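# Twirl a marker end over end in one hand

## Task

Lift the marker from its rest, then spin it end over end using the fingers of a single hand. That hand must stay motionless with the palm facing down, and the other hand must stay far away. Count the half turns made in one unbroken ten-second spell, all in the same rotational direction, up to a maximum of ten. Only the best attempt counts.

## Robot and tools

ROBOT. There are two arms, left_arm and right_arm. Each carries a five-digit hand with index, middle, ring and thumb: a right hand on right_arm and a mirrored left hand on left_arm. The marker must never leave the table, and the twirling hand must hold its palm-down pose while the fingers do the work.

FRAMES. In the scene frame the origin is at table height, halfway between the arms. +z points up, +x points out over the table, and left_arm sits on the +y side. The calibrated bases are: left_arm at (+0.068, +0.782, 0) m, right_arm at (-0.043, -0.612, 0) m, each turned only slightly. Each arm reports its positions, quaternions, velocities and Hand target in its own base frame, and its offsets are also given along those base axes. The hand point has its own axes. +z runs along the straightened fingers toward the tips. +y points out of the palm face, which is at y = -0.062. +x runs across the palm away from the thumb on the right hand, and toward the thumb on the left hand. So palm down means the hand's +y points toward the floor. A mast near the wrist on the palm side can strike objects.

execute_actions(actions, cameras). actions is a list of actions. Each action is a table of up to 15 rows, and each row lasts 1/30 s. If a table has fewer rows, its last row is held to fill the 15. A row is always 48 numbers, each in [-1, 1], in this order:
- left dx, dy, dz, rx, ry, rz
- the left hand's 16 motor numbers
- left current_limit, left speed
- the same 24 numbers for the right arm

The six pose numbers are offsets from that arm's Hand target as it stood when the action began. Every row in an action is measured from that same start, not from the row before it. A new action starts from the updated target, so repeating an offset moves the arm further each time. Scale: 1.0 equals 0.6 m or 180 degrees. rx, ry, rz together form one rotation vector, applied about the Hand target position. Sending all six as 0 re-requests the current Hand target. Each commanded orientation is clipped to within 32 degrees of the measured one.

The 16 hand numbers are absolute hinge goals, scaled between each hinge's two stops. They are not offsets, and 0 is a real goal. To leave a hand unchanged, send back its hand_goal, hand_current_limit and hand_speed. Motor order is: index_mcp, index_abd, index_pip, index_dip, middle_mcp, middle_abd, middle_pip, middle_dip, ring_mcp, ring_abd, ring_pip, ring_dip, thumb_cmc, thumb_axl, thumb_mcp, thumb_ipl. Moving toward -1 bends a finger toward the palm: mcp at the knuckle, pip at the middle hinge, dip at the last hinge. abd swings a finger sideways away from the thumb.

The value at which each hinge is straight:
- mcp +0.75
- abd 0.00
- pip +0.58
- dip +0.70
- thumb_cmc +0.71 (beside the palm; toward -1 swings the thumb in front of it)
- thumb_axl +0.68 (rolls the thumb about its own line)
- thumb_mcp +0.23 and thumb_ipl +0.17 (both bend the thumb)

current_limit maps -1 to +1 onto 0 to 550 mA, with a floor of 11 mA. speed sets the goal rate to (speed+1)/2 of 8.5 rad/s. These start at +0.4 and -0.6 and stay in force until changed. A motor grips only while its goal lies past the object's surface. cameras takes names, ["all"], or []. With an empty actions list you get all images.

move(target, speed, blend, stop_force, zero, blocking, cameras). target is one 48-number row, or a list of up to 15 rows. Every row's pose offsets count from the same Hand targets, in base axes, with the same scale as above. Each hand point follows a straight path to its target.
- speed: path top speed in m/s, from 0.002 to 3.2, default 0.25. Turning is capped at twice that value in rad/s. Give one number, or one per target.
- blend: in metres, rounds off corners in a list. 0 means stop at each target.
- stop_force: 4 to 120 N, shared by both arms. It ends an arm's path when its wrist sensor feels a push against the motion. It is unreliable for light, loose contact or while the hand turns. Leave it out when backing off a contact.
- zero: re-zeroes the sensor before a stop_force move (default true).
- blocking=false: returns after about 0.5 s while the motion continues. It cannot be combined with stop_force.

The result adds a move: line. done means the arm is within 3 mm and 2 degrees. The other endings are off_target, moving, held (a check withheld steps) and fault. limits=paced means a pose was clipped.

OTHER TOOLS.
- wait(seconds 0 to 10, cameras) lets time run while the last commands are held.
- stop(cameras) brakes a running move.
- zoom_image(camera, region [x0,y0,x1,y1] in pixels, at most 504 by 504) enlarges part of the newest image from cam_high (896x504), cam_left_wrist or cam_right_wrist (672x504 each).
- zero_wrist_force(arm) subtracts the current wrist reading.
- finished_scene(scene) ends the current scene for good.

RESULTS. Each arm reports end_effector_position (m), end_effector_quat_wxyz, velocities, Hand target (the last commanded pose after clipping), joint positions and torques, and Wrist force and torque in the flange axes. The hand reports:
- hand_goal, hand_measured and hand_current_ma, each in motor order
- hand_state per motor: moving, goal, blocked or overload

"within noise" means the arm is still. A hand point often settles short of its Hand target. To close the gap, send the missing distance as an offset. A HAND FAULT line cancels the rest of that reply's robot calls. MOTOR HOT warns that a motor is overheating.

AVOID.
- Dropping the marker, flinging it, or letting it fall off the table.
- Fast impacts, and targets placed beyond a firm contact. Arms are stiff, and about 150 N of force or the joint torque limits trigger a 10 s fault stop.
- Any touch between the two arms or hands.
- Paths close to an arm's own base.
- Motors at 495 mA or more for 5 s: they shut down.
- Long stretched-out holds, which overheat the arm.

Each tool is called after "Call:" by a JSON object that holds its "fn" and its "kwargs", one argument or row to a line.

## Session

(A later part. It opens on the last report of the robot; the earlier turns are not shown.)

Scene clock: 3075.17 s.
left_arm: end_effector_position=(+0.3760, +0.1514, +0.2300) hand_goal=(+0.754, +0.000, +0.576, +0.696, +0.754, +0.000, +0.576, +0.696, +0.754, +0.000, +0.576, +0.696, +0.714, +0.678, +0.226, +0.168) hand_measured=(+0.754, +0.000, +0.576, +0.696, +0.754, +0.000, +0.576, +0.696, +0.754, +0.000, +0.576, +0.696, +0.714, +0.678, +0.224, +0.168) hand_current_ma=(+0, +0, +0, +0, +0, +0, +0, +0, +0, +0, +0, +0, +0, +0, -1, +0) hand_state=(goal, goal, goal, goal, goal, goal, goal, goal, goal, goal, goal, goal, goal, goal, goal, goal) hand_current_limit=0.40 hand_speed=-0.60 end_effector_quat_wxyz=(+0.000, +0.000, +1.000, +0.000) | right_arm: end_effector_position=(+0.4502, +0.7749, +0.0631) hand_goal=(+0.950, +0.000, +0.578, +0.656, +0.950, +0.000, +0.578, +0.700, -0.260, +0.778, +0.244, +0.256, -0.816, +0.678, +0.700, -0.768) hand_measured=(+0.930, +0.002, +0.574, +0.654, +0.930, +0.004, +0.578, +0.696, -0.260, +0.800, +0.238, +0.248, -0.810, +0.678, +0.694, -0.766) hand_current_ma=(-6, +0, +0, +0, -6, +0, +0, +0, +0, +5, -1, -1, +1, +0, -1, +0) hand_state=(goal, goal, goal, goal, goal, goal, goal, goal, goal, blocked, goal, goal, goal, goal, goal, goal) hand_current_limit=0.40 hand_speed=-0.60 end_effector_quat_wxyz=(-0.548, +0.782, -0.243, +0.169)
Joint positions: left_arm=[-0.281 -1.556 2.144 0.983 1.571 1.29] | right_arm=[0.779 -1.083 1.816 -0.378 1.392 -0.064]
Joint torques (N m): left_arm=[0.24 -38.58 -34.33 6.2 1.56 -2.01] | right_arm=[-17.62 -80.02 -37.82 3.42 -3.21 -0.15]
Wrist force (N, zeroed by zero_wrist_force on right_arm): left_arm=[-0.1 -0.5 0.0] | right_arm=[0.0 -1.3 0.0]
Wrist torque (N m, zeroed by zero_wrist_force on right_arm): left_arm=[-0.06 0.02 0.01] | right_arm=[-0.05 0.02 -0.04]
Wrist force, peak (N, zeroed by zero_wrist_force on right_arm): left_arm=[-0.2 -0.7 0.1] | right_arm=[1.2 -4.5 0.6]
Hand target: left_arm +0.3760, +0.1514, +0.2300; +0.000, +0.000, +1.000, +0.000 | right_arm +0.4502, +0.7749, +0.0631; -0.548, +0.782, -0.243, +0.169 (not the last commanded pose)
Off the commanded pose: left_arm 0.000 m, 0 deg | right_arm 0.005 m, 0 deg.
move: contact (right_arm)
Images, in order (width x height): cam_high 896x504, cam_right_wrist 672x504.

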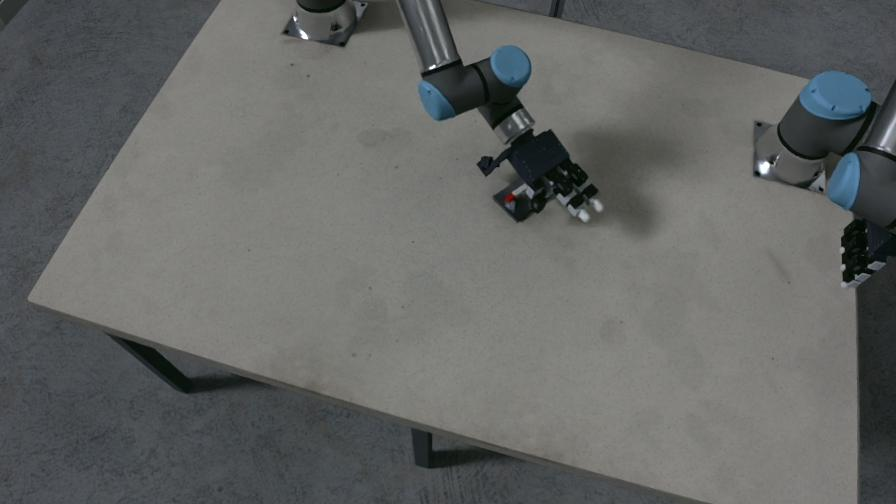

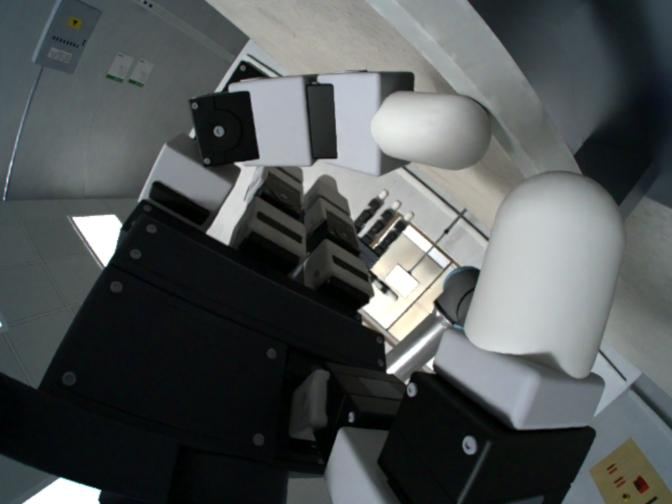

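Call:
{"fn": "move", "kwargs": {
  "target": [
    [0,0,0,0,0,0,0.754,0,0.576,0.696,0.754,0,0.576,0.696,0.754,0,0.576,0.696,0.714,0.678,0.226,0.168,0.4,-0.6, 0,0,0.04,0,0,0,0.95,0.0,0.577,0.656,0.95,0,0.577,0.7,-0.26,0.777,0.244,0.255,-0.816,0.677,0.70,-0.769,0.4,-0.6],
    [0,0,0,0,0,0,0.754,0,0.576,0.696,0.754,0,0.576,0.696,0.754,0,0.576,0.696,0.714,0.678,0.226,0.168,0.4,-0.6, 0.0128,0.0183,0.04,0,0,0,0.95,0.0,0.577,0.656,0.95,0,0.577,0.7,-0.096,0.777,0.244,0.255,-0.816,0.677,0.70,-0.769,0.4,-0.6]
  ],
  "speed": 0.06
}}

Call:
{"fn": "zero_wrist_force", "kwargs": {
  "arm": "right_arm"
}}

Call:
{"fn": "move", "kwargs": {
  "target": [0,0,0,0,0,0,0.754,0,0.576,0.696,0.754,0,0.576,0.696,0.754,0,0.576,0.696,0.714,0.678,0.226,0.168,0.4,-0.6, 0,0,-0.0717,0,0,0,0.95,0.0,0.577,0.656,0.95,0,0.577,0.7,-0.096,0.777,0.244,0.255,-0.816,0.677,0.70,-0.769,0.4,-0.6],
  "speed": 0.03,
  "stop_force": 6,
  "cameras": ["cam_right_wrist","cam_high"]
}}

Call:
{"fn": "zoom_image", "kwargs": {
  "camera": "cam_high",
  "region": [485, 155, 565, 225]
}}

Scene clock: 3097.77 s.
left_arm: end_effector_position=(+0.3760, +0.1514, +0.2300) hand_goal=(+0.754, +0.000, +0.576, +0.696, +0.754, +0.000, +0.576, +0.696, +0.754, +0.000, +0.576, +0.696, +0.714, +0.678, +0.226, +0.168) hand_measured=(+0.754, +0.000, +0.576, +0.696, +0.754, +0.000, +0.576, +0.696, +0.754, +0.000, +0.576, +0.696, +0.714, +0.678, +0.224, +0.168) hand_current_ma=(+0, +0, +0, +0, +0, +0, +0, +0, +0, +0, +0, +0, +0, +0, -1, +0) hand_state=(goal, goal, goal, goal, goal, goal, goal, goal, goal, goal, goal, goal, goal, goal, goal, goal) hand_current_limit=0.40 hand_speed=-0.60 end_effector_quat_wxyz=(+0.000, +0.000, +1.000, +0.000) | right_arm: end_effector_position=(+0.4578, +0.7859, +0.0870) hand_goal=(+0.950, +0.000, +0.578, +0.656, +0.950, +0.000, +0.578, +0.700, -0.096, +0.778, +0.244, +0.256, -0.816, +0.678, +0.700, -0.768) hand_measured=(+0.930, +0.002, +0.574, +0.654, +0.930, +0.004, +0.578, +0.696, -0.100, +0.778, +0.242, +0.254, -0.810, +0.678, +0.694, -0.766) hand_current_ma=(-6, +0, +0, +0, -6, +0, +0, +0, +0, +0, +0, +0, +1, +0, -1, +0) hand_state=(goal, goal, goal, goal, goal, goal, goal, goal, goal, goal, goal, goal, goal, goal, goal, goal) hand_current_limit=0.40 hand_speed=-0.60 end_effector_quat_wxyz=(-0.548, +0.782, -0.243, +0.169)
Joint positions: left_arm=[-0.281 -1.556 2.144 0.983 1.571 1.29] | right_arm=[0.783 -1.092 1.775 -0.329 1.395 -0.063]
Joint torques (N m): left_arm=[-1.12 -39.1 -34.75 5.9 1.36 -1.68] | right_arm=[-5.81 -81.81 -37.56 -3.9 -2.86 -0.3]
Wrist force (N, zeroed by zero_wrist_force on right_arm): left_arm=[0.0 -0.5 -0.3] | right_arm=[-0.4 -0.4 -0.4]
Wrist torque (N m, zeroed by zero_wrist_force on right_arm): left_arm=[-0.04 0.00 0.01] | right_arm=[-0.01 0.05 -0.04]
Wrist force, peak (N, zeroed by zero_wrist_force on right_arm): left_arm=[-0.3 -0.7 -0.2] | right_arm=[-0.2 -1.7 -0.1]
Hand target: left_arm +0.3760, +0.1514, +0.2300; +0.000, +0.000, +1.000, +0.000 | right_arm +0.4579, +0.7859, +0.0871; -0.548, +0.782, -0.243, +0.169
Off the commanded pose: left_arm 0.000 m, 0 deg | right_arm 0.000 m, 0 deg.
move: done

Wrist force sensor zeroed.

Scene clock: 3100.37 s.
left_arm: end_effector_position=(+0.3760, +0.1514, +0.2300) hand_goal=(+0.754, +0.000, +0.576, +0.696, +0.754, +0.000, +0.576, +0.696, +0.754, +0.000, +0.576, +0.696, +0.714, +0.678, +0.226, +0.168) hand_measured=(+0.754, +0.000, +0.576, +0.696, +0.754, +0.000, +0.576, +0.696, +0.754, +0.000, +0.576, +0.696, +0.714, +0.678, +0.224, +0.168) hand_current_ma=(+0, +0, +0, +0, +0, +0, +0, +0, +0, +0, +0, +0, +0, +0, -1, +0) hand_state=(goal, goal, goal, goal, goal, goal, goal, goal, goal, goal, goal, goal, goal, goal, goal, goal) hand_current_limit=0.40 hand_speed=-0.60 end_effector_quat_wxyz=(+0.000, +0.000, +1.000, +0.000) | right_arm: end_effector_position=(+0.4579, +0.7859, +0.0441) hand_goal=(+0.950, +0.000, +0.578, +0.656, +0.950, +0.000, +0.578, +0.700, -0.096, +0.778, +0.244, +0.256, -0.816, +0.678, +0.700, -0.768) hand_measured=(+0.930, +0.002, +0.574, +0.654, +0.930, +0.004, +0.578, +0.696, -0.100, +0.778, +0.242, +0.254, -0.810, +0.678, +0.694, -0.766) hand_current_ma=(-6, +0, +0, +0, -6, +0, +0, +0, +0, +0, +0, +0, +1, +0, -1, +0) hand_state=(goal, goal, goal, goal, goal, goal, goal, goal, goal, goal, goal, goal, goal, goal, goal, goal) hand_current_limit=0.40 hand_speed=-0.60 end_effector_quat_wxyz=(-0.548, +0.782, -0.243, +0.169)
Joint positions: left_arm=[-0.281 -1.556 2.144 0.983 1.571 1.29] | right_arm=[0.783 -1.045 1.795 -0.396 1.395 -0.063]
Joint torques (N m): left_arm=[-0.02 -38.31 -34.88 6.05 1.73 -2.16] | right_arm=[-17.93 -82.02 -38.22 3.39 -2.84 -0.2]
Wrist force (N, zeroed by zero_wrist_force on right_arm): left_arm=[-0.1 -0.4 0.2] | right_arm=[0.5 0.2 0.5]
Wrist torque (N m, zeroed by zero_wrist_force on right_arm): left_arm=[-0.07 0.01 0.01] | right_arm=[0.00 -0.06 0.02]
Wrist force, peak (N, zeroed by zero_wrist_force on right_arm): left_arm=[-0.1 -0.7 0.1] | right_arm=[0.1 1.0 0.4]
Hand target: left_arm +0.3760, +0.1514, +0.2300; +0.000, +0.000, +1.000, +0.000 | right_arm +0.4579, +0.7859, +0.0441; -0.548, +0.782, -0.243, +0.169
Off the commanded pose: left_arm 0.000 m, 0 deg | right_arm 0.000 m, 0 deg.
move: done
Images, in order (width x height): cam_high 896x504, cam_right_wrist 672x504.

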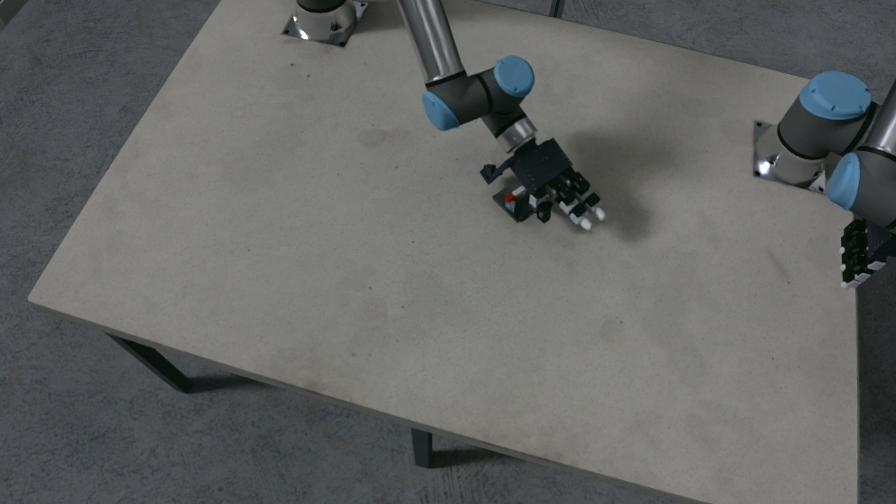

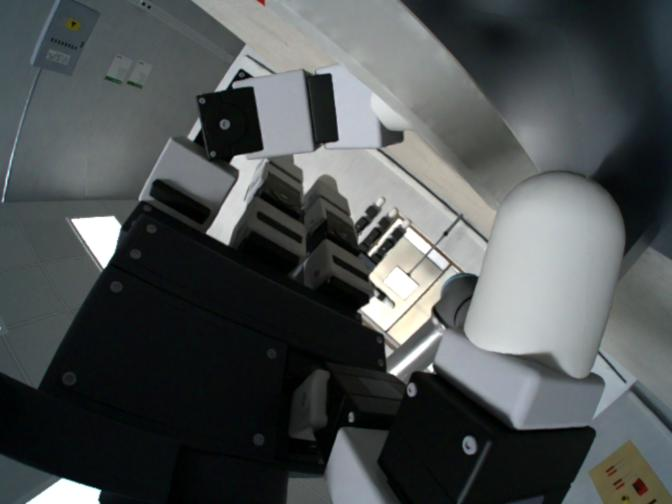

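Scaled by 6.300 from the camera's 896x504 image, which has a finer 1280x720 frame.

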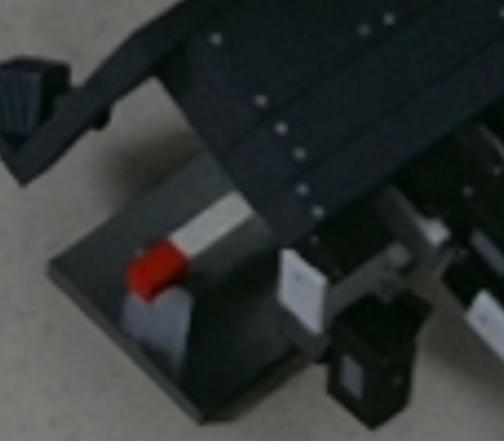

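Call:
{"fn": "execute_actions", "kwargs": {
  "actions": [],
  "cameras": ["all"]
}}

Scene clock: 3129.80 s.
left_arm: end_effector_position=(+0.3760, +0.1514, +0.2300) hand_goal=(+0.754, +0.000, +0.576, +0.696, +0.754, +0.000, +0.576, +0.696, +0.754, +0.000, +0.576, +0.696, +0.714, +0.678, +0.226, +0.168) hand_measured=(+0.754, +0.000, +0.576, +0.696, +0.754, +0.000, +0.576, +0.696, +0.754, +0.000, +0.576, +0.696, +0.714, +0.678, +0.224, +0.168) hand_current_ma=(+0, +0, +0, +0, +0, +0, +0, +0, +0, +0, +0, +0, +0, +0, -1, +0) hand_state=(goal, goal, goal, goal, goal, goal, goal, goal, goal, goal, goal, goal, goal, goal, goal, goal) hand_current_limit=0.40 hand_speed=-0.60 end_effector_quat_wxyz=(+0.000, +0.000, +1.000, +0.000) | right_arm: end_effector_position=(+0.4579, +0.7859, +0.0441) hand_goal=(+0.950, +0.000, +0.578, +0.656, +0.950, +0.000, +0.578, +0.700, -0.096, +0.778, +0.244, +0.256, -0.816, +0.678, +0.700, -0.768) hand_measured=(+0.930, +0.002, +0.574, +0.654, +0.930, +0.004, +0.578, +0.696, -0.100, +0.778, +0.242, +0.254, -0.810, +0.678, +0.694, -0.766) hand_current_ma=(-6, +0, +0, +0, -6, +0, +0, +0, +0, +0, +0, +0, +1, +0, -1, +0) hand_state=(goal, goal, goal, goal, goal, goal, goal, goal, goal, goal, goal, goal, goal, goal, goal, goal) hand_current_limit=0.40 hand_speed=-0.60 end_effector_quat_wxyz=(-0.548, +0.782, -0.243, +0.169)
Joint positions: left_arm=[-0.281 -1.556 2.144 0.983 1.571 1.29] | right_arm=[0.783 -1.045 1.795 -0.396 1.395 -0.063]
Joint velocities: within noise
Joint torques (N m): left_arm=[0.2 -39.72 -34.86 5.83 1.51 -2.1] | right_arm=[-16.85 -82.64 -38.38 3.3 -2.68 1.61]
Wrist force (N, zeroed by zero_wrist_force on right_arm): left_arm=[0.0 -0.5 -0.1] | right_arm=[0.3 0.4 0.5]
Wrist torque (N m, zeroed by zero_wrist_force on right_arm): left_arm=[-0.06 0.00 0.02] | right_arm=[0.02 -0.04 0.01]
Wrist force, peak (N, zeroed by zero_wrist_force on right_arm): left_arm=[-0.2 -0.6 -0.4] | right_arm=[0.6 0.0 0.8]
Hand target: left_arm +0.3760, +0.1514, +0.2300; +0.000, +0.000, +1.000, +0.000 | right_arm +0.4579, +0.7859, +0.0441; -0.548, +0.782, -0.243, +0.169
Off the commanded pose: left_arm 0.000 m, 0 deg | right_arm 0.000 m, 0 deg.

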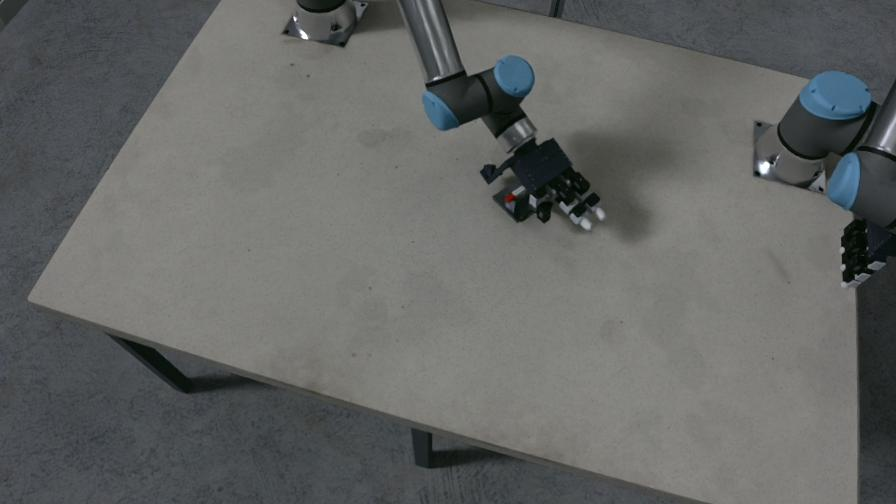

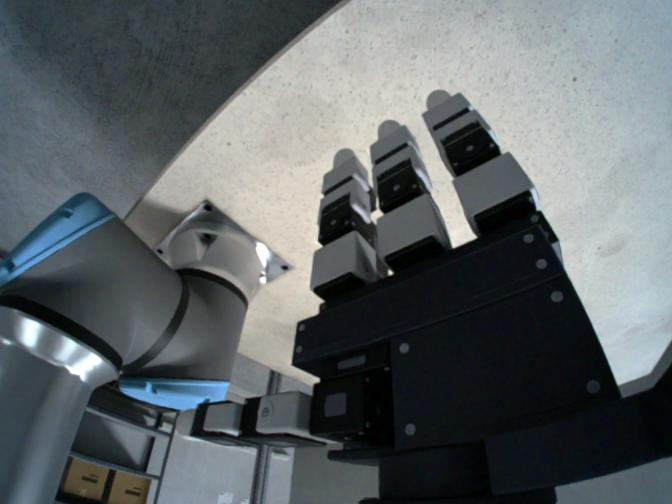

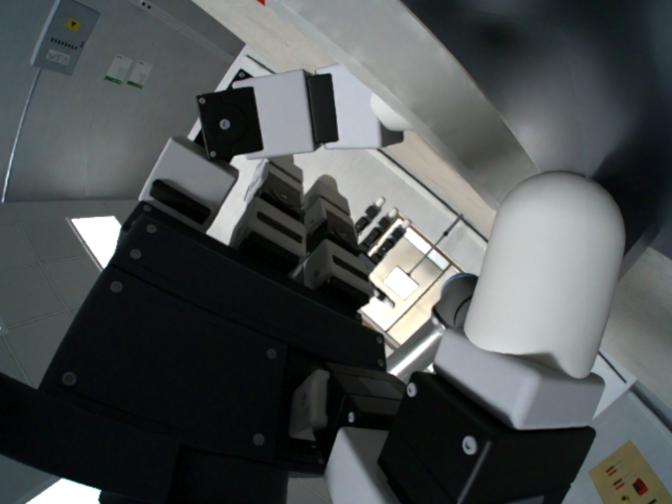

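Call:
{"fn": "execute_actions", "kwargs": {
  "actions": [
    [[0,0,0,0,0,0,0.754,0,0.576,0.696,0.754,0,0.576,0.696,0.754,0,0.576,0.696,0.714,0.678,0.226,0.168,0.4,-0.6,0,0,-0.00183,0,0,0,0.95,0,0.577,0.656,0.95,0,0.577,0.7,-0.24,0.777,0.244,0.255,-0.816,0.677,0.55,-0.769,0.4,-0.9]],
    [[0,0,0,0,0,0,0.754,0,0.576,0.696,0.754,0,0.576,0.696,0.754,0,0.576,0.696,0.714,0.678,0.226,0.168,0.4,-0.6,0,0,0,0,0,0,0.95,0,0.577,0.656,0.95,0,0.577,0.7,-0.36,0.777,0.244,0.255,-0.816,0.677,0.44,-0.769,0.4,-0.9]],
    [[0,0,0,0,0,0,0.754,0,0.576,0.696,0.754,0,0.576,0.696,0.754,0,0.576,0.696,0.714,0.678,0.226,0.168,0.4,-0.6,0,0,0,0,0,0,0.95,0,0.577,0.656,0.95,0,0.577,0.7,-0.36,0.777,0.244,0.255,-0.816,0.677,0.44,-0.769,0.4,-0.9]]
  ],
  "cameras": ["cam_right_wrist"]
}}

Scene clock: 3140.23 s.
left_arm: end_effector_position=(+0.3760, +0.1514, +0.2300) hand_goal=(+0.754, +0.000, +0.576, +0.696, +0.754, +0.000, +0.576, +0.696, +0.754, +0.000, +0.576, +0.696, +0.714, +0.678, +0.226, +0.168) hand_measured=(+0.754, +0.000, +0.576, +0.696, +0.754, +0.000, +0.576, +0.696, +0.754, +0.000, +0.576, +0.696, +0.714, +0.678, +0.224, +0.168) hand_current_ma=(+0, +0, +0, +0, +0, +0, +0, +0, +0, +0, +0, +0, +0, +0, -1, +0) hand_state=(goal, goal, goal, goal, goal, goal, goal, goal, goal, goal, goal, goal, goal, goal, goal, goal) hand_current_limit=0.40 hand_speed=-0.60 end_effector_quat_wxyz=(+0.000, +0.000, +1.000, +0.000) | right_arm: end_effector_position=(+0.4579, +0.7859, +0.0430) hand_goal=(+0.950, +0.000, +0.578, +0.656, +0.950, +0.000, +0.578, +0.700, -0.360, +0.778, +0.244, +0.256, -0.816, +0.678, +0.440, -0.768) hand_measured=(+0.930, +0.002, +0.574, +0.654, +0.930, +0.004, +0.578, +0.696, -0.268, +0.772, +0.260, +0.256, -0.810, +0.678, +0.536, -0.764) hand_current_ma=(-6, +0, +0, +0, -6, +0, +0, +0, +140, +0, +4, +0, +1, +0, +224, +0) hand_state=(goal, goal, goal, goal, goal, goal, goal, goal, blocked, goal, goal, goal, goal, goal, blocked, goal) hand_current_limit=0.40 hand_speed=-0.90 end_effector_quat_wxyz=(-0.548, +0.782, -0.243, +0.169)
Joint positions: left_arm=[-0.281 -1.556 2.144 0.983 1.571 1.29] | right_arm=[0.783 -1.043 1.796 -0.398 1.395 -0.063]
Joint torques (N m): left_arm=[-0.61 -39.02 -34.27 5.9 1.62 -2.21] | right_arm=[-13.79 -50.05 -23.74 0.31 -2.33 1.9]
Wrist force (N, zeroed by zero_wrist_force on right_arm): left_arm=[-0.2 -0.6 -0.2] | right_arm=[1.8 -4.0 -1.5]
Wrist torque (N m, zeroed by zero_wrist_force on right_arm): left_arm=[-0.07 0.02 0.01] | right_arm=[-0.24 -0.10 -0.06]
Wrist force, peak (N, zeroed by zero_wrist_force on right_arm): left_arm=[0.0 -0.7 -0.3] | right_arm=[1.4 -4.4 -1.5]
Hand target: left_arm +0.3760, +0.1514, +0.2300; +0.000, +0.000, +1.000, +0.000 | right_arm +0.4579, +0.7859, +0.0430; -0.548, +0.782, -0.243, +0.169
Off the commanded pose: left_arm 0.000 m, 0 deg | right_arm 0.000 m, 0 deg.
Images, in order (width x height): cam_right_wrist 672x504.

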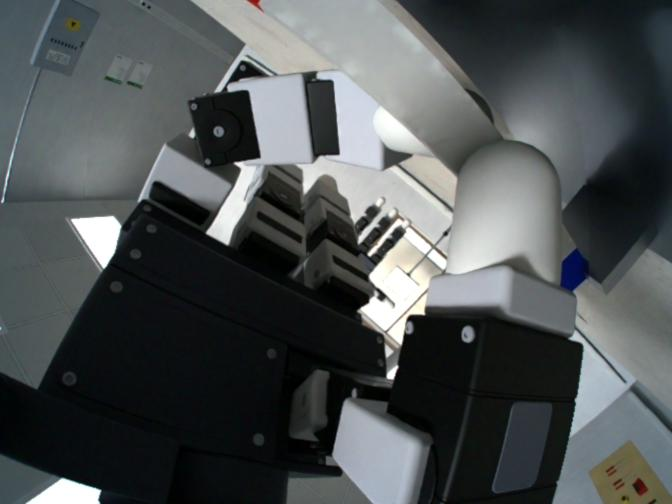

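Call:
{"fn": "move", "kwargs": {
  "target": [0,0,0,0,0,0,0.754,0,0.576,0.696,0.754,0,0.576,0.696,0.754,0,0.576,0.696,0.714,0.678,0.226,0.168,0.4,-0.6,0,0,0.0167,0,0,0,0.95,0,0.577,0.656,0.95,0,0.577,0.7,-0.36,0.777,0.244,0.255,-0.816,0.677,0.44,-0.769,0.4,-0.9],
  "speed": 0.02,
  "cameras": ["cam_right_wrist"]
}}

Scene clock: 3151.73 s.
left_arm: end_effector_position=(+0.3760, +0.1514, +0.2300) hand_goal=(+0.754, +0.000, +0.576, +0.696, +0.754, +0.000, +0.576, +0.696, +0.754, +0.000, +0.576, +0.696, +0.714, +0.678, +0.226, +0.168) hand_measured=(+0.754, +0.000, +0.576, +0.696, +0.754, +0.000, +0.576, +0.696, +0.754, +0.000, +0.576, +0.696, +0.714, +0.678, +0.224, +0.168) hand_current_ma=(+0, +0, +0, +0, +0, +0, +0, +0, +0, +0, +0, +0, +0, +0, -1, +0) hand_state=(goal, goal, goal, goal, goal, goal, goal, goal, goal, goal, goal, goal, goal, goal, goal, goal) hand_current_limit=0.40 hand_speed=-0.60 end_effector_quat_wxyz=(+0.000, +0.000, +1.000, +0.000) | right_arm: end_effector_position=(+0.4579, +0.7859, +0.0532) hand_goal=(+0.950, +0.000, +0.578, +0.656, +0.950, +0.000, +0.578, +0.700, -0.360, +0.778, +0.244, +0.256, -0.816, +0.678, +0.440, -0.768) hand_measured=(+0.930, +0.002, +0.574, +0.654, +0.930, +0.004, +0.578, +0.696, -0.268, +0.754, +0.278, +0.270, -0.808, +0.678, +0.506, -0.760) hand_current_ma=(-6, +0, +0, +0, -6, +0, +0, +0, +140, -6, +17, +3, +1, +0, +107, +2) hand_state=(goal, goal, goal, goal, goal, goal, goal, goal, blocked, blocked, blocked, goal, goal, goal, blocked, goal) hand_current_limit=0.40 hand_speed=-0.90 end_effector_quat_wxyz=(-0.548, +0.782, -0.243, +0.169)
Joint positions: left_arm=[-0.281 -1.556 2.144 0.983 1.571 1.29] | right_arm=[0.783 -1.055 1.792 -0.382 1.395 -0.063]
Joint torques (N m): left_arm=[-0.86 -39.91 -34.62 5.82 1.64 -1.78] | right_arm=[-11.26 -52.45 -31.29 -2.43 -2.38 1.92]
Wrist force (N, zeroed by zero_wrist_force on right_arm): left_arm=[-0.2 -0.4 0.0] | right_arm=[0.1 0.3 0.4]
Wrist torque (N m, zeroed by zero_wrist_force on right_arm): left_arm=[-0.06 0.04 0.00] | right_arm=[0.01 0.00 -0.01]
Wrist force, peak (N, zeroed by zero_wrist_force on right_arm): left_arm=[-0.1 -0.7 -0.3] | right_arm=[1.5 -4.4 -1.8]
Hand target: left_arm +0.3760, +0.1514, +0.2300; +0.000, +0.000, +1.000, +0.000 | right_arm +0.4579, +0.7859, +0.0530; -0.548, +0.782, -0.243, +0.169
Off the commanded pose: left_arm 0.000 m, 0 deg | right_arm 0.000 m, 0 deg.
move: done
Images, in order (width x height): cam_right_wrist 672x504.

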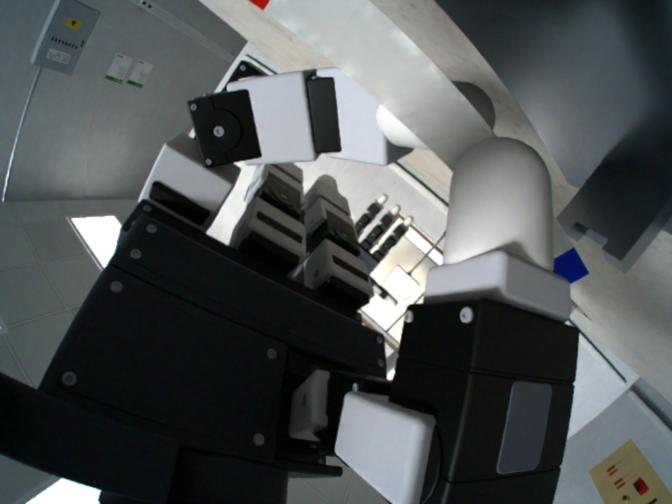

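Call:
{"fn": "zoom_image", "kwargs": {
  "camera": "cam_right_wrist",
  "region": [250, 0, 670, 310]
}}

Call:
{"fn": "execute_actions", "kwargs": {
  "actions": [],
  "cameras": ["cam_high"]
}}

Call:
{"fn": "zoom_image", "kwargs": {
  "camera": "cam_high",
  "region": [470, 130, 630, 250]
}}

Scaled by 1.200 from the camera's 672x504 image, which has a finer 960x720 frame.

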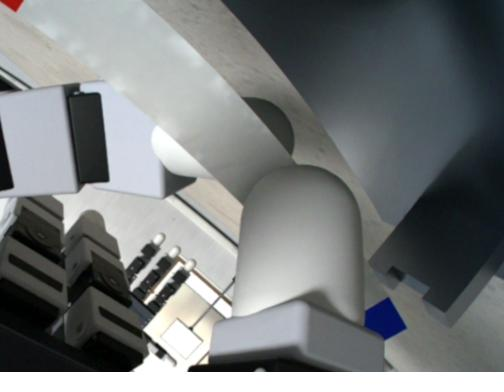

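Scene clock: 3160.03 s.
left_arm: end_effector_position=(+0.3760, +0.1514, +0.2300) hand_goal=(+0.754, +0.000, +0.576, +0.696, +0.754, +0.000, +0.576, +0.696, +0.754, +0.000, +0.576, +0.696, +0.714, +0.678, +0.226, +0.168) hand_measured=(+0.754, +0.000, +0.576, +0.696, +0.754, +0.000, +0.576, +0.696, +0.754, +0.000, +0.576, +0.696, +0.714, +0.678, +0.224, +0.168) hand_current_ma=(+0, +0, +0, +0, +0, +0, +0, +0, +0, +0, +0, +0, +0, +0, -1, +0) hand_state=(goal, goal, goal, goal, goal, goal, goal, goal, goal, goal, goal, goal, goal, goal, goal, goal) hand_current_limit=0.40 hand_speed=-0.60 end_effector_quat_wxyz=(+0.000, +0.000, +1.000, +0.000) | right_arm: end_effector_position=(+0.4579, +0.7859, +0.0530) hand_goal=(+0.950, +0.000, +0.578, +0.656, +0.950, +0.000, +0.578, +0.700, -0.360, +0.778, +0.244, +0.256, -0.816, +0.678, +0.440, -0.768) hand_measured=(+0.930, +0.002, +0.574, +0.654, +0.930, +0.004, +0.578, +0.696, -0.268, +0.754, +0.278, +0.270, -0.808, +0.678, +0.506, -0.760) hand_current_ma=(-6, +0, +0, +0, -6, +0, +0, +0, +140, -6, +17, +3, +1, +0, +107, +2) hand_state=(goal, goal, goal, goal, goal, goal, goal, goal, blocked, blocked, blocked, goal, goal, goal, blocked, goal) hand_current_limit=0.40 hand_speed=-0.90 end_effector_quat_wxyz=(-0.548, +0.782, -0.243, +0.169)
Joint positions: left_arm=[-0.281 -1.556 2.144 0.983 1.571 1.29] | right_arm=[0.783 -1.055 1.792 -0.383 1.395 -0.063]
Joint velocities: within noise
Joint torques (N m): left_arm=[0.46 -39.4 -35.7 5.91 1.57 -1.85] | right_arm=[-10.32 -51.91 -24.59 -4.16 -1.96 0.89]
Wrist force (N, zeroed by zero_wrist_force on right_arm): left_arm=[0.0 -0.3 0.0] | right_arm=[0.3 0.5 0.3]
Wrist torque (N m, zeroed by zero_wrist_force on right_arm): left_arm=[-0.05 0.00 0.01] | right_arm=[0.04 -0.02 0.01]
Wrist force, peak (N, zeroed by zero_wrist_force on right_arm): left_arm=[-0.2 -0.7 0.0] | right_arm=[0.1 0.3 0.9]
Hand target: left_arm +0.3760, +0.1514, +0.2300; +0.000, +0.000, +1.000, +0.000 | right_arm +0.4579, +0.7859, +0.0530; -0.548, +0.782, -0.243, +0.169
Off the commanded pose: left_arm 0.000 m, 0 deg | right_arm 0.000 m, 0 deg.
Images, in order (width x height): cam_high 896x504.

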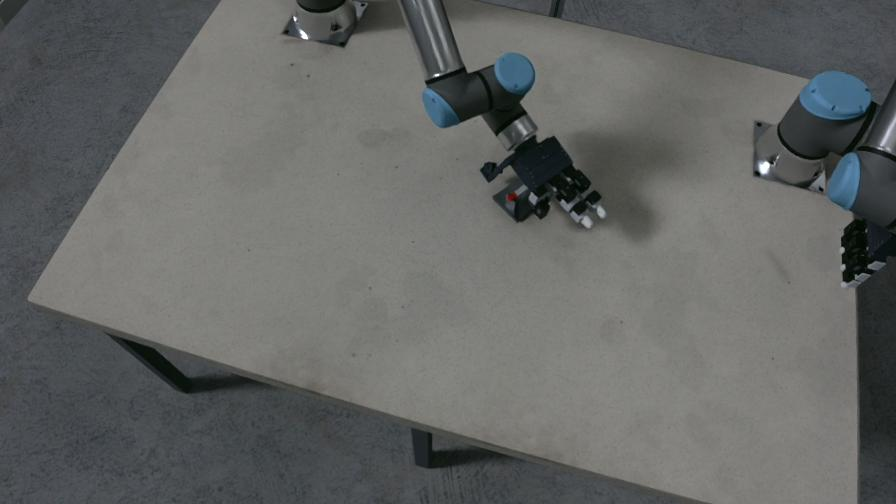

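Scaled by 3.150 from the camera's 896x504 image, which has a finer 1280x720 frame.

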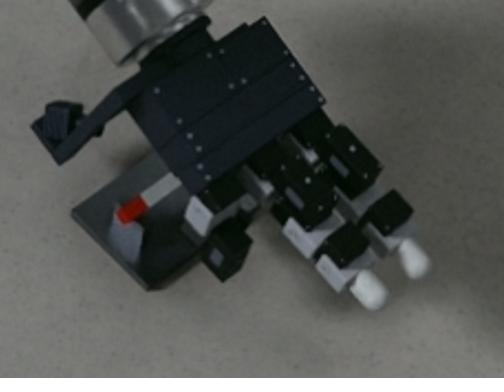

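Call:
{"fn": "move", "kwargs": {
  "target": [
    [0,0,0,0,0,0,0.754,0,0.576,0.696,0.754,0,0.576,0.696,0.754,0,0.576,0.696,0.714,0.678,0.226,0.168,0.4,-0.6,0,0,0.0833,0,0,0,0.95,0,0.577,0.656,0.95,0,0.577,0.7,-0.36,0.777,0.244,0.255,-0.816,0.677,0.44,-0.769,0.4,-0.9],
    [0,0,0,0,0,0,0.754,0,0.576,0.696,0.754,0,0.576,0.696,0.754,0,0.576,0.696,0.714,0.678,0.226,0.168,0.4,-0.6,-0.05,-0.2,0.15,0.091,-0.0637,0,0.95,0,0.577,0.656,0.95,0,0.577,0.7,-0.36,0.777,0.244,0.255,-0.816,0.677,0.44,-0.769,0.4,-0.9]
  ],
  "speed": 0.06,
  "blend": 0.01,
  "cameras": ["all"]
}}

Call:
{"fn": "zoom_image", "kwargs": {
  "camera": "cam_right_wrist",
  "region": [250, 0, 670, 310]
}}

Call:
{"fn": "zoom_image", "kwargs": {
  "camera": "cam_high",
  "region": [470, 80, 630, 200]
}}

Scene clock: 3194.37 s.
left_arm: end_effector_position=(+0.3760, +0.1514, +0.2300) hand_goal=(+0.754, +0.000, +0.576, +0.696, +0.754, +0.000, +0.576, +0.696, +0.754, +0.000, +0.576, +0.696, +0.714, +0.678, +0.226, +0.168) hand_measured=(+0.754, +0.000, +0.576, +0.696, +0.754, +0.000, +0.576, +0.696, +0.754, +0.000, +0.576, +0.696, +0.714, +0.678, +0.224, +0.168) hand_current_ma=(+0, +0, +0, +0, +0, +0, +0, +0, +0, +0, +0, +0, +0, +0, -1, +0) hand_state=(goal, goal, goal, goal, goal, goal, goal, goal, goal, goal, goal, goal, goal, goal, goal, goal) hand_current_limit=0.40 hand_speed=-0.60 end_effector_quat_wxyz=(+0.000, +0.000, +1.000, +0.000) | right_arm: end_effector_position=(+0.4280, +0.6659, +0.1431) hand_goal=(+0.950, +0.000, +0.578, +0.656, +0.950, +0.000, +0.578, +0.700, -0.360, +0.778, +0.244, +0.256, -0.816, +0.678, +0.440, -0.768) hand_measured=(+0.930, +0.002, +0.574, +0.654, +0.930, +0.004, +0.578, +0.696, -0.268, +0.754, +0.278, +0.272, -0.808, +0.678, +0.506, -0.760) hand_current_ma=(-6, +0, +0, +0, -6, +0, +0, +0, +140, -6, +17, +3, +1, +0, +106, +2) hand_state=(goal, goal, goal, goal, goal, goal, goal, goal, blocked, blocked, blocked, goal, goal, goal, blocked, goal) hand_current_limit=0.40 hand_speed=-0.90 end_effector_quat_wxyz=(+0.675, -0.675, +0.209, -0.210)
Joint positions: left_arm=[-0.281 -1.556 2.144 0.983 1.571 1.29] | right_arm=[0.646 -1.342 2.192 -0.851 1.248 -0.002]
Joint torques (N m): left_arm=[-1.64 -40.31 -35.44 6.23 1.38 -2.17] | right_arm=[19.94 -32.44 -28.61 -0.91 3.34 -2.55]
Wrist force (N, zeroed by zero_wrist_force on right_arm): left_arm=[0.0 -0.5 0.0] | right_arm=[0.4 0.9 -0.3]
Wrist torque (N m, zeroed by zero_wrist_force on right_arm): left_arm=[-0.07 0.00 0.02] | right_arm=[0.07 0.01 -0.03]
Wrist force, peak (N, zeroed by zero_wrist_force on right_arm): left_arm=[-0.3 -0.8 0.0] | right_arm=[0.6 1.0 -1.2]
Hand target: left_arm +0.3760, +0.1514, +0.2300; +0.000, +0.000, +1.000, +0.000 | right_arm +0.4279, +0.6659, +0.1430; +0.675, -0.675, +0.209, -0.210
Off the commanded pose: left_arm 0.000 m, 0 deg | right_arm 0.000 m, 0 deg.
move: done

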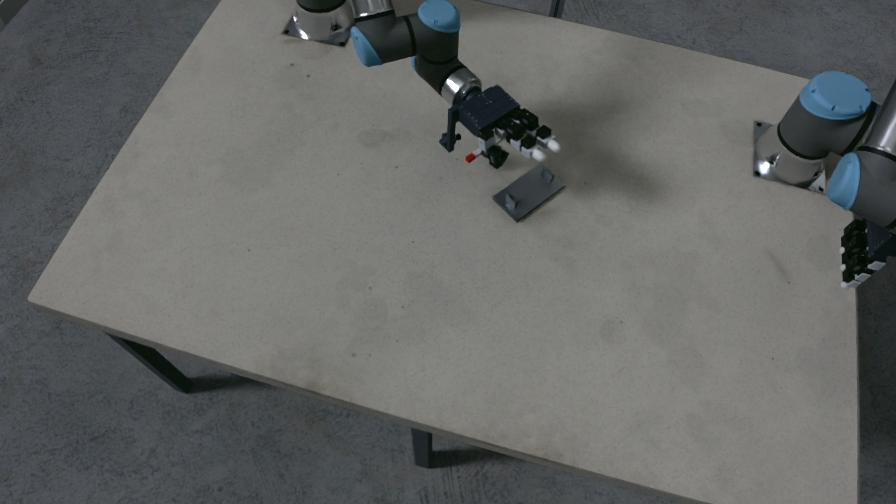

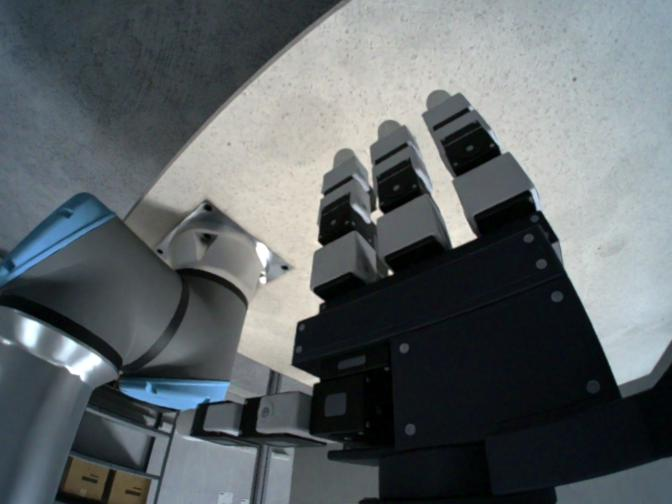

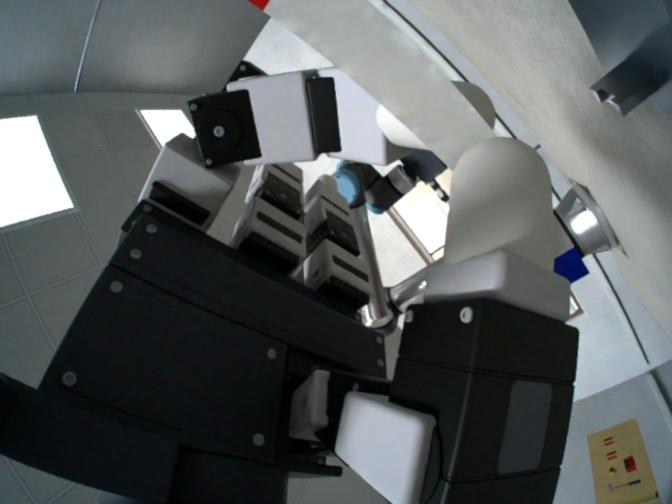

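Scaled by 1.200 from the camera's 672x504 image, which has a finer 960x720 frame.

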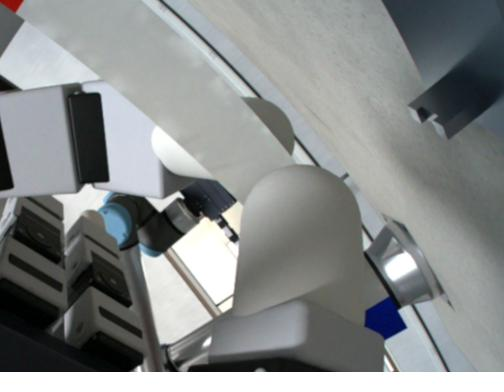

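Scaled by 3.150 from the camera's 896x504 image, which has a finer 1280x720 frame.

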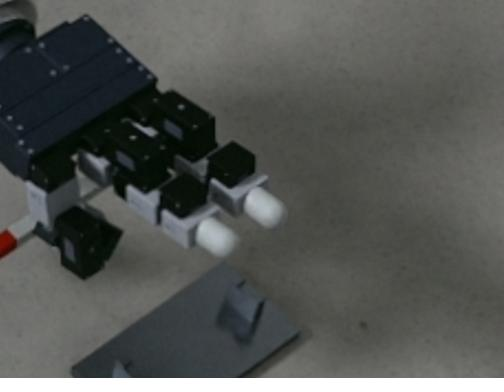

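Call:
{"fn": "zoom_image", "kwargs": {
  "camera": "cam_right_wrist",
  "region": [500, 180, 640, 300]
}}

Call:
{"fn": "zoom_image", "kwargs": {
  "camera": "cam_right_wrist",
  "region": [230, 0, 370, 120]
}}

Call:
{"fn": "zoom_image", "kwargs": {
  "camera": "cam_high",
  "region": [430, 100, 530, 180]
}}

Scaled by 3.600 from the camera's 672x504 image, which has a finer 960x720 frame.

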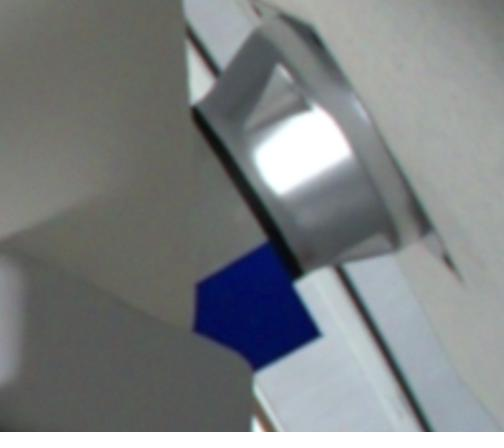

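Scaled by 3.600 from the camera's 672x504 image, which has a finer 960x720 frame.

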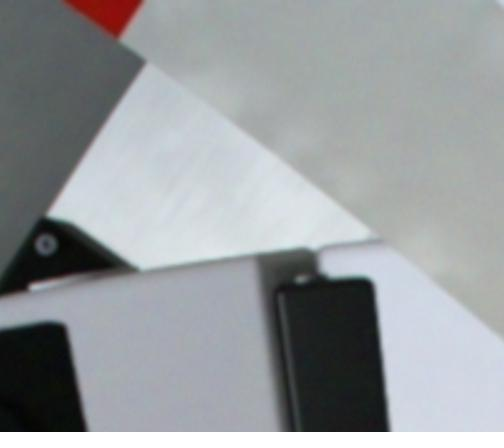

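Scaled by 5.040 from the camera's 896x504 image, which has a finer 1280x720 frame.

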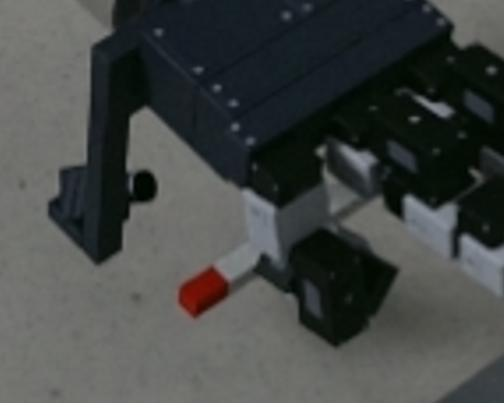

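Call:
{"fn": "move", "kwargs": {
  "target": [
    [0,0,0,0,0,0,0.754,0,0.576,0.696,0.754,0,0.576,0.696,0.754,0,0.576,0.696,0.714,0.678,0.226,0.168,0.4,-0.6,0.05,0.2,-0.0667,-0.091,0.0637,0,0.95,0,0.577,0.656,0.95,0,0.577,0.7,-0.36,0.777,0.244,0.255,-0.816,0.677,0.44,-0.769,0.4,-0.9],
    [0,0,0,0,0,0,0.754,0,0.576,0.696,0.754,0,0.576,0.696,0.754,0,0.576,0.696,0.714,0.678,0.226,0.168,0.4,-0.6,0.05,0.2,-0.1533,-0.091,0.0637,0,0.95,0,0.577,0.656,0.95,0,0.577,0.7,-0.36,0.777,0.244,0.255,-0.816,0.677,0.44,-0.769,0.4,-0.9]
  ],
  "speed": [0.06, 0.03],
  "blend": 0,
  "cameras": ["cam_right_wrist"]
}}

Call:
{"fn": "move", "kwargs": {
  "target": [0,0,0,0,0,0,0.754,0,0.576,0.696,0.754,0,0.576,0.696,0.754,0,0.576,0.696,0.714,0.678,0.226,0.168,0.4,-0.6,0,0,-0.015,0,0,0,0.95,0,0.577,0.656,0.95,0,0.577,0.7,-0.36,0.777,0.244,0.255,-0.816,0.677,0.44,-0.769,0.4,-0.9],
  "speed": 0.006,
  "stop_force": 4,
  "cameras": ["cam_right_wrist"]
}}

Scene clock: 3258.77 s.
left_arm: end_effector_position=(+0.3760, +0.1514, +0.2300) hand_goal=(+0.754, +0.000, +0.576, +0.696, +0.754, +0.000, +0.576, +0.696, +0.754, +0.000, +0.576, +0.696, +0.714, +0.678, +0.226, +0.168) hand_measured=(+0.754, +0.000, +0.576, +0.696, +0.754, +0.000, +0.576, +0.696, +0.754, +0.000, +0.576, +0.696, +0.714, +0.678, +0.224, +0.168) hand_current_ma=(+0, +0, +0, +0, +0, +0, +0, +0, +0, +0, +0, +0, +0, +0, -1, +0) hand_state=(goal, goal, goal, goal, goal, goal, goal, goal, goal, goal, goal, goal, goal, goal, goal, goal) hand_current_limit=0.40 hand_speed=-0.60 end_effector_quat_wxyz=(+0.000, +0.000, +1.000, +0.000) | right_arm: end_effector_position=(+0.4579, +0.7859, +0.0508) hand_goal=(+0.950, +0.000, +0.578, +0.656, +0.950, +0.000, +0.578, +0.700, -0.360, +0.778, +0.244, +0.256, -0.816, +0.678, +0.440, -0.768) hand_measured=(+0.930, +0.002, +0.574, +0.654, +0.932, +0.004, +0.578, +0.696, -0.268, +0.754, +0.278, +0.272, -0.808, +0.678, +0.506, -0.760) hand_current_ma=(-6, +0, +0, +0, -6, +0, +0, +0, +140, -6, +17, +3, +1, +0, +106, +2) hand_state=(goal, goal, goal, goal, goal, goal, goal, goal, blocked, blocked, blocked, goal, goal, goal, blocked, goal) hand_current_limit=0.40 hand_speed=-0.90 end_effector_quat_wxyz=(-0.548, +0.782, -0.243, +0.169) end_effector_velocity=(+0.000, -0.002, +0.001) end_effector_angular_velocity=(-0.003, +0.002, -0.002)
Joint positions: left_arm=[-0.281 -1.556 2.144 0.983 1.571 1.29] | right_arm=[0.783 -1.052 1.793 -0.386 1.395 -0.063]
Joint velocities: left_arm=[within noise] | right_arm=[-0.002 -0.002 0.001 0.005 0 -0.001]
Joint torques (N m): left_arm=[-2.29 -40.63 -34.87 5.79 1.73 -2.13] | right_arm=[-19.42 -83.03 -36.59 3.38 -3.64 1.22]
Wrist force (N, zeroed by zero_wrist_force on right_arm): left_arm=[-0.2 -0.3 0.1] | right_arm=[0.3 0.1 0.2]
Wrist torque (N m, zeroed by zero_wrist_force on right_arm): left_arm=[-0.05 0.03 0.00] | right_arm=[0.00 -0.03 0.13]
Wrist force, peak (N, zeroed by zero_wrist_force on right_arm): left_arm=[-0.4 -0.7 0.1] | right_arm=[0.7 1.2 -0.7]
Hand target: left_arm +0.3760, +0.1514, +0.2300; +0.000, +0.000, +1.000, +0.000 | right_arm +0.4579, +0.7859, +0.0510; -0.548, +0.782, -0.243, +0.169
Off the commanded pose: left_arm 0.000 m, 0 deg | right_arm 0.000 m, 0 deg.
move: done
Images, in order (width x height): cam_right_wrist 672x504.

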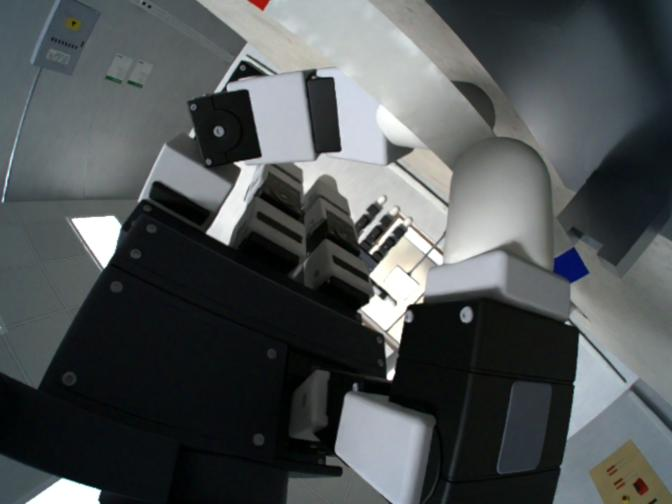

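Scene clock: 3260.97 s.
left_arm: end_effector_position=(+0.3760, +0.1514, +0.2300) hand_goal=(+0.754, +0.000, +0.576, +0.696, +0.754, +0.000, +0.576, +0.696, +0.754, +0.000, +0.576, +0.696, +0.714, +0.678, +0.226, +0.168) hand_measured=(+0.754, +0.000, +0.576, +0.696, +0.754, +0.000, +0.576, +0.696, +0.754, +0.000, +0.576, +0.696, +0.714, +0.678, +0.224, +0.168) hand_current_ma=(+0, +0, +0, +0, +0, +0, +0, +0, +0, +0, +0, +0, +0, +0, -1, +0) hand_state=(goal, goal, goal, goal, goal, goal, goal, goal, goal, goal, goal, goal, goal, goal, goal, goal) hand_current_limit=0.40 hand_speed=-0.60 end_effector_quat_wxyz=(+0.000, +0.000, +1.000, +0.000) | right_arm: end_effector_position=(+0.4579, +0.7859, +0.0454) hand_goal=(+0.950, +0.000, +0.578, +0.656, +0.950, +0.000, +0.578, +0.700, -0.360, +0.778, +0.244, +0.256, -0.816, +0.678, +0.440, -0.768) hand_measured=(+0.930, +0.002, +0.574, +0.654, +0.932, +0.004, +0.578, +0.696, -0.268, +0.758, +0.278, +0.268, -0.808, +0.678, +0.506, -0.760) hand_current_ma=(-6, +0, +0, +0, -6, +0, +0, +0, +140, -5, +17, +2, +1, +0, +106, +2) hand_state=(goal, goal, goal, goal, goal, goal, goal, goal, blocked, blocked, blocked, goal, goal, goal, blocked, goal) hand_current_limit=0.40 hand_speed=-0.90 end_effector_quat_wxyz=(-0.548, +0.782, -0.243, +0.169)
Joint positions: left_arm=[-0.281 -1.556 2.144 0.983 1.571 1.29] | right_arm=[0.783 -1.046 1.795 -0.394 1.395 -0.063]
Joint torques (N m): left_arm=[0 -39.23 -35.42 5.71 1.69 -2.26] | right_arm=[-19.03 -81.99 -37.36 3.6 -3.57 1.46]
Wrist force (N, zeroed by zero_wrist_force on right_arm): left_arm=[-0.2 -0.3 -0.2] | right_arm=[0.4 -1.7 -0.9]
Wrist torque (N m, zeroed by zero_wrist_force on right_arm): left_arm=[-0.03 0.03 0.00] | right_arm=[-0.11 0.00 0.08]
Wrist force, peak (N, zeroed by zero_wrist_force on right_arm): left_arm=[-0.4 -0.7 -0.1] | right_arm=[0.9 -3.5 -2.1]
Hand target: left_arm +0.3760, +0.1514, +0.2300; +0.000, +0.000, +1.000, +0.000 | right_arm +0.4579, +0.7859, +0.0454; -0.548, +0.782, -0.243, +0.169 (not the last commanded pose)
Off the commanded pose: left_arm 0.000 m, 0 deg | right_arm 0.003 m, 0 deg.
move: contact (right_arm)
Images, in order (width x height): cam_right_wrist 672x504.

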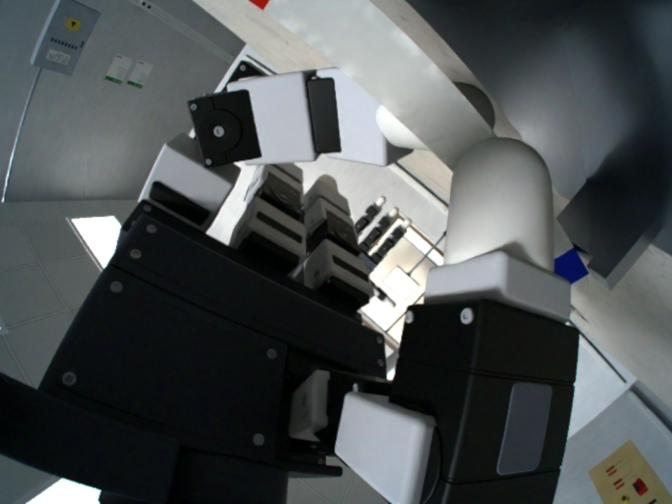

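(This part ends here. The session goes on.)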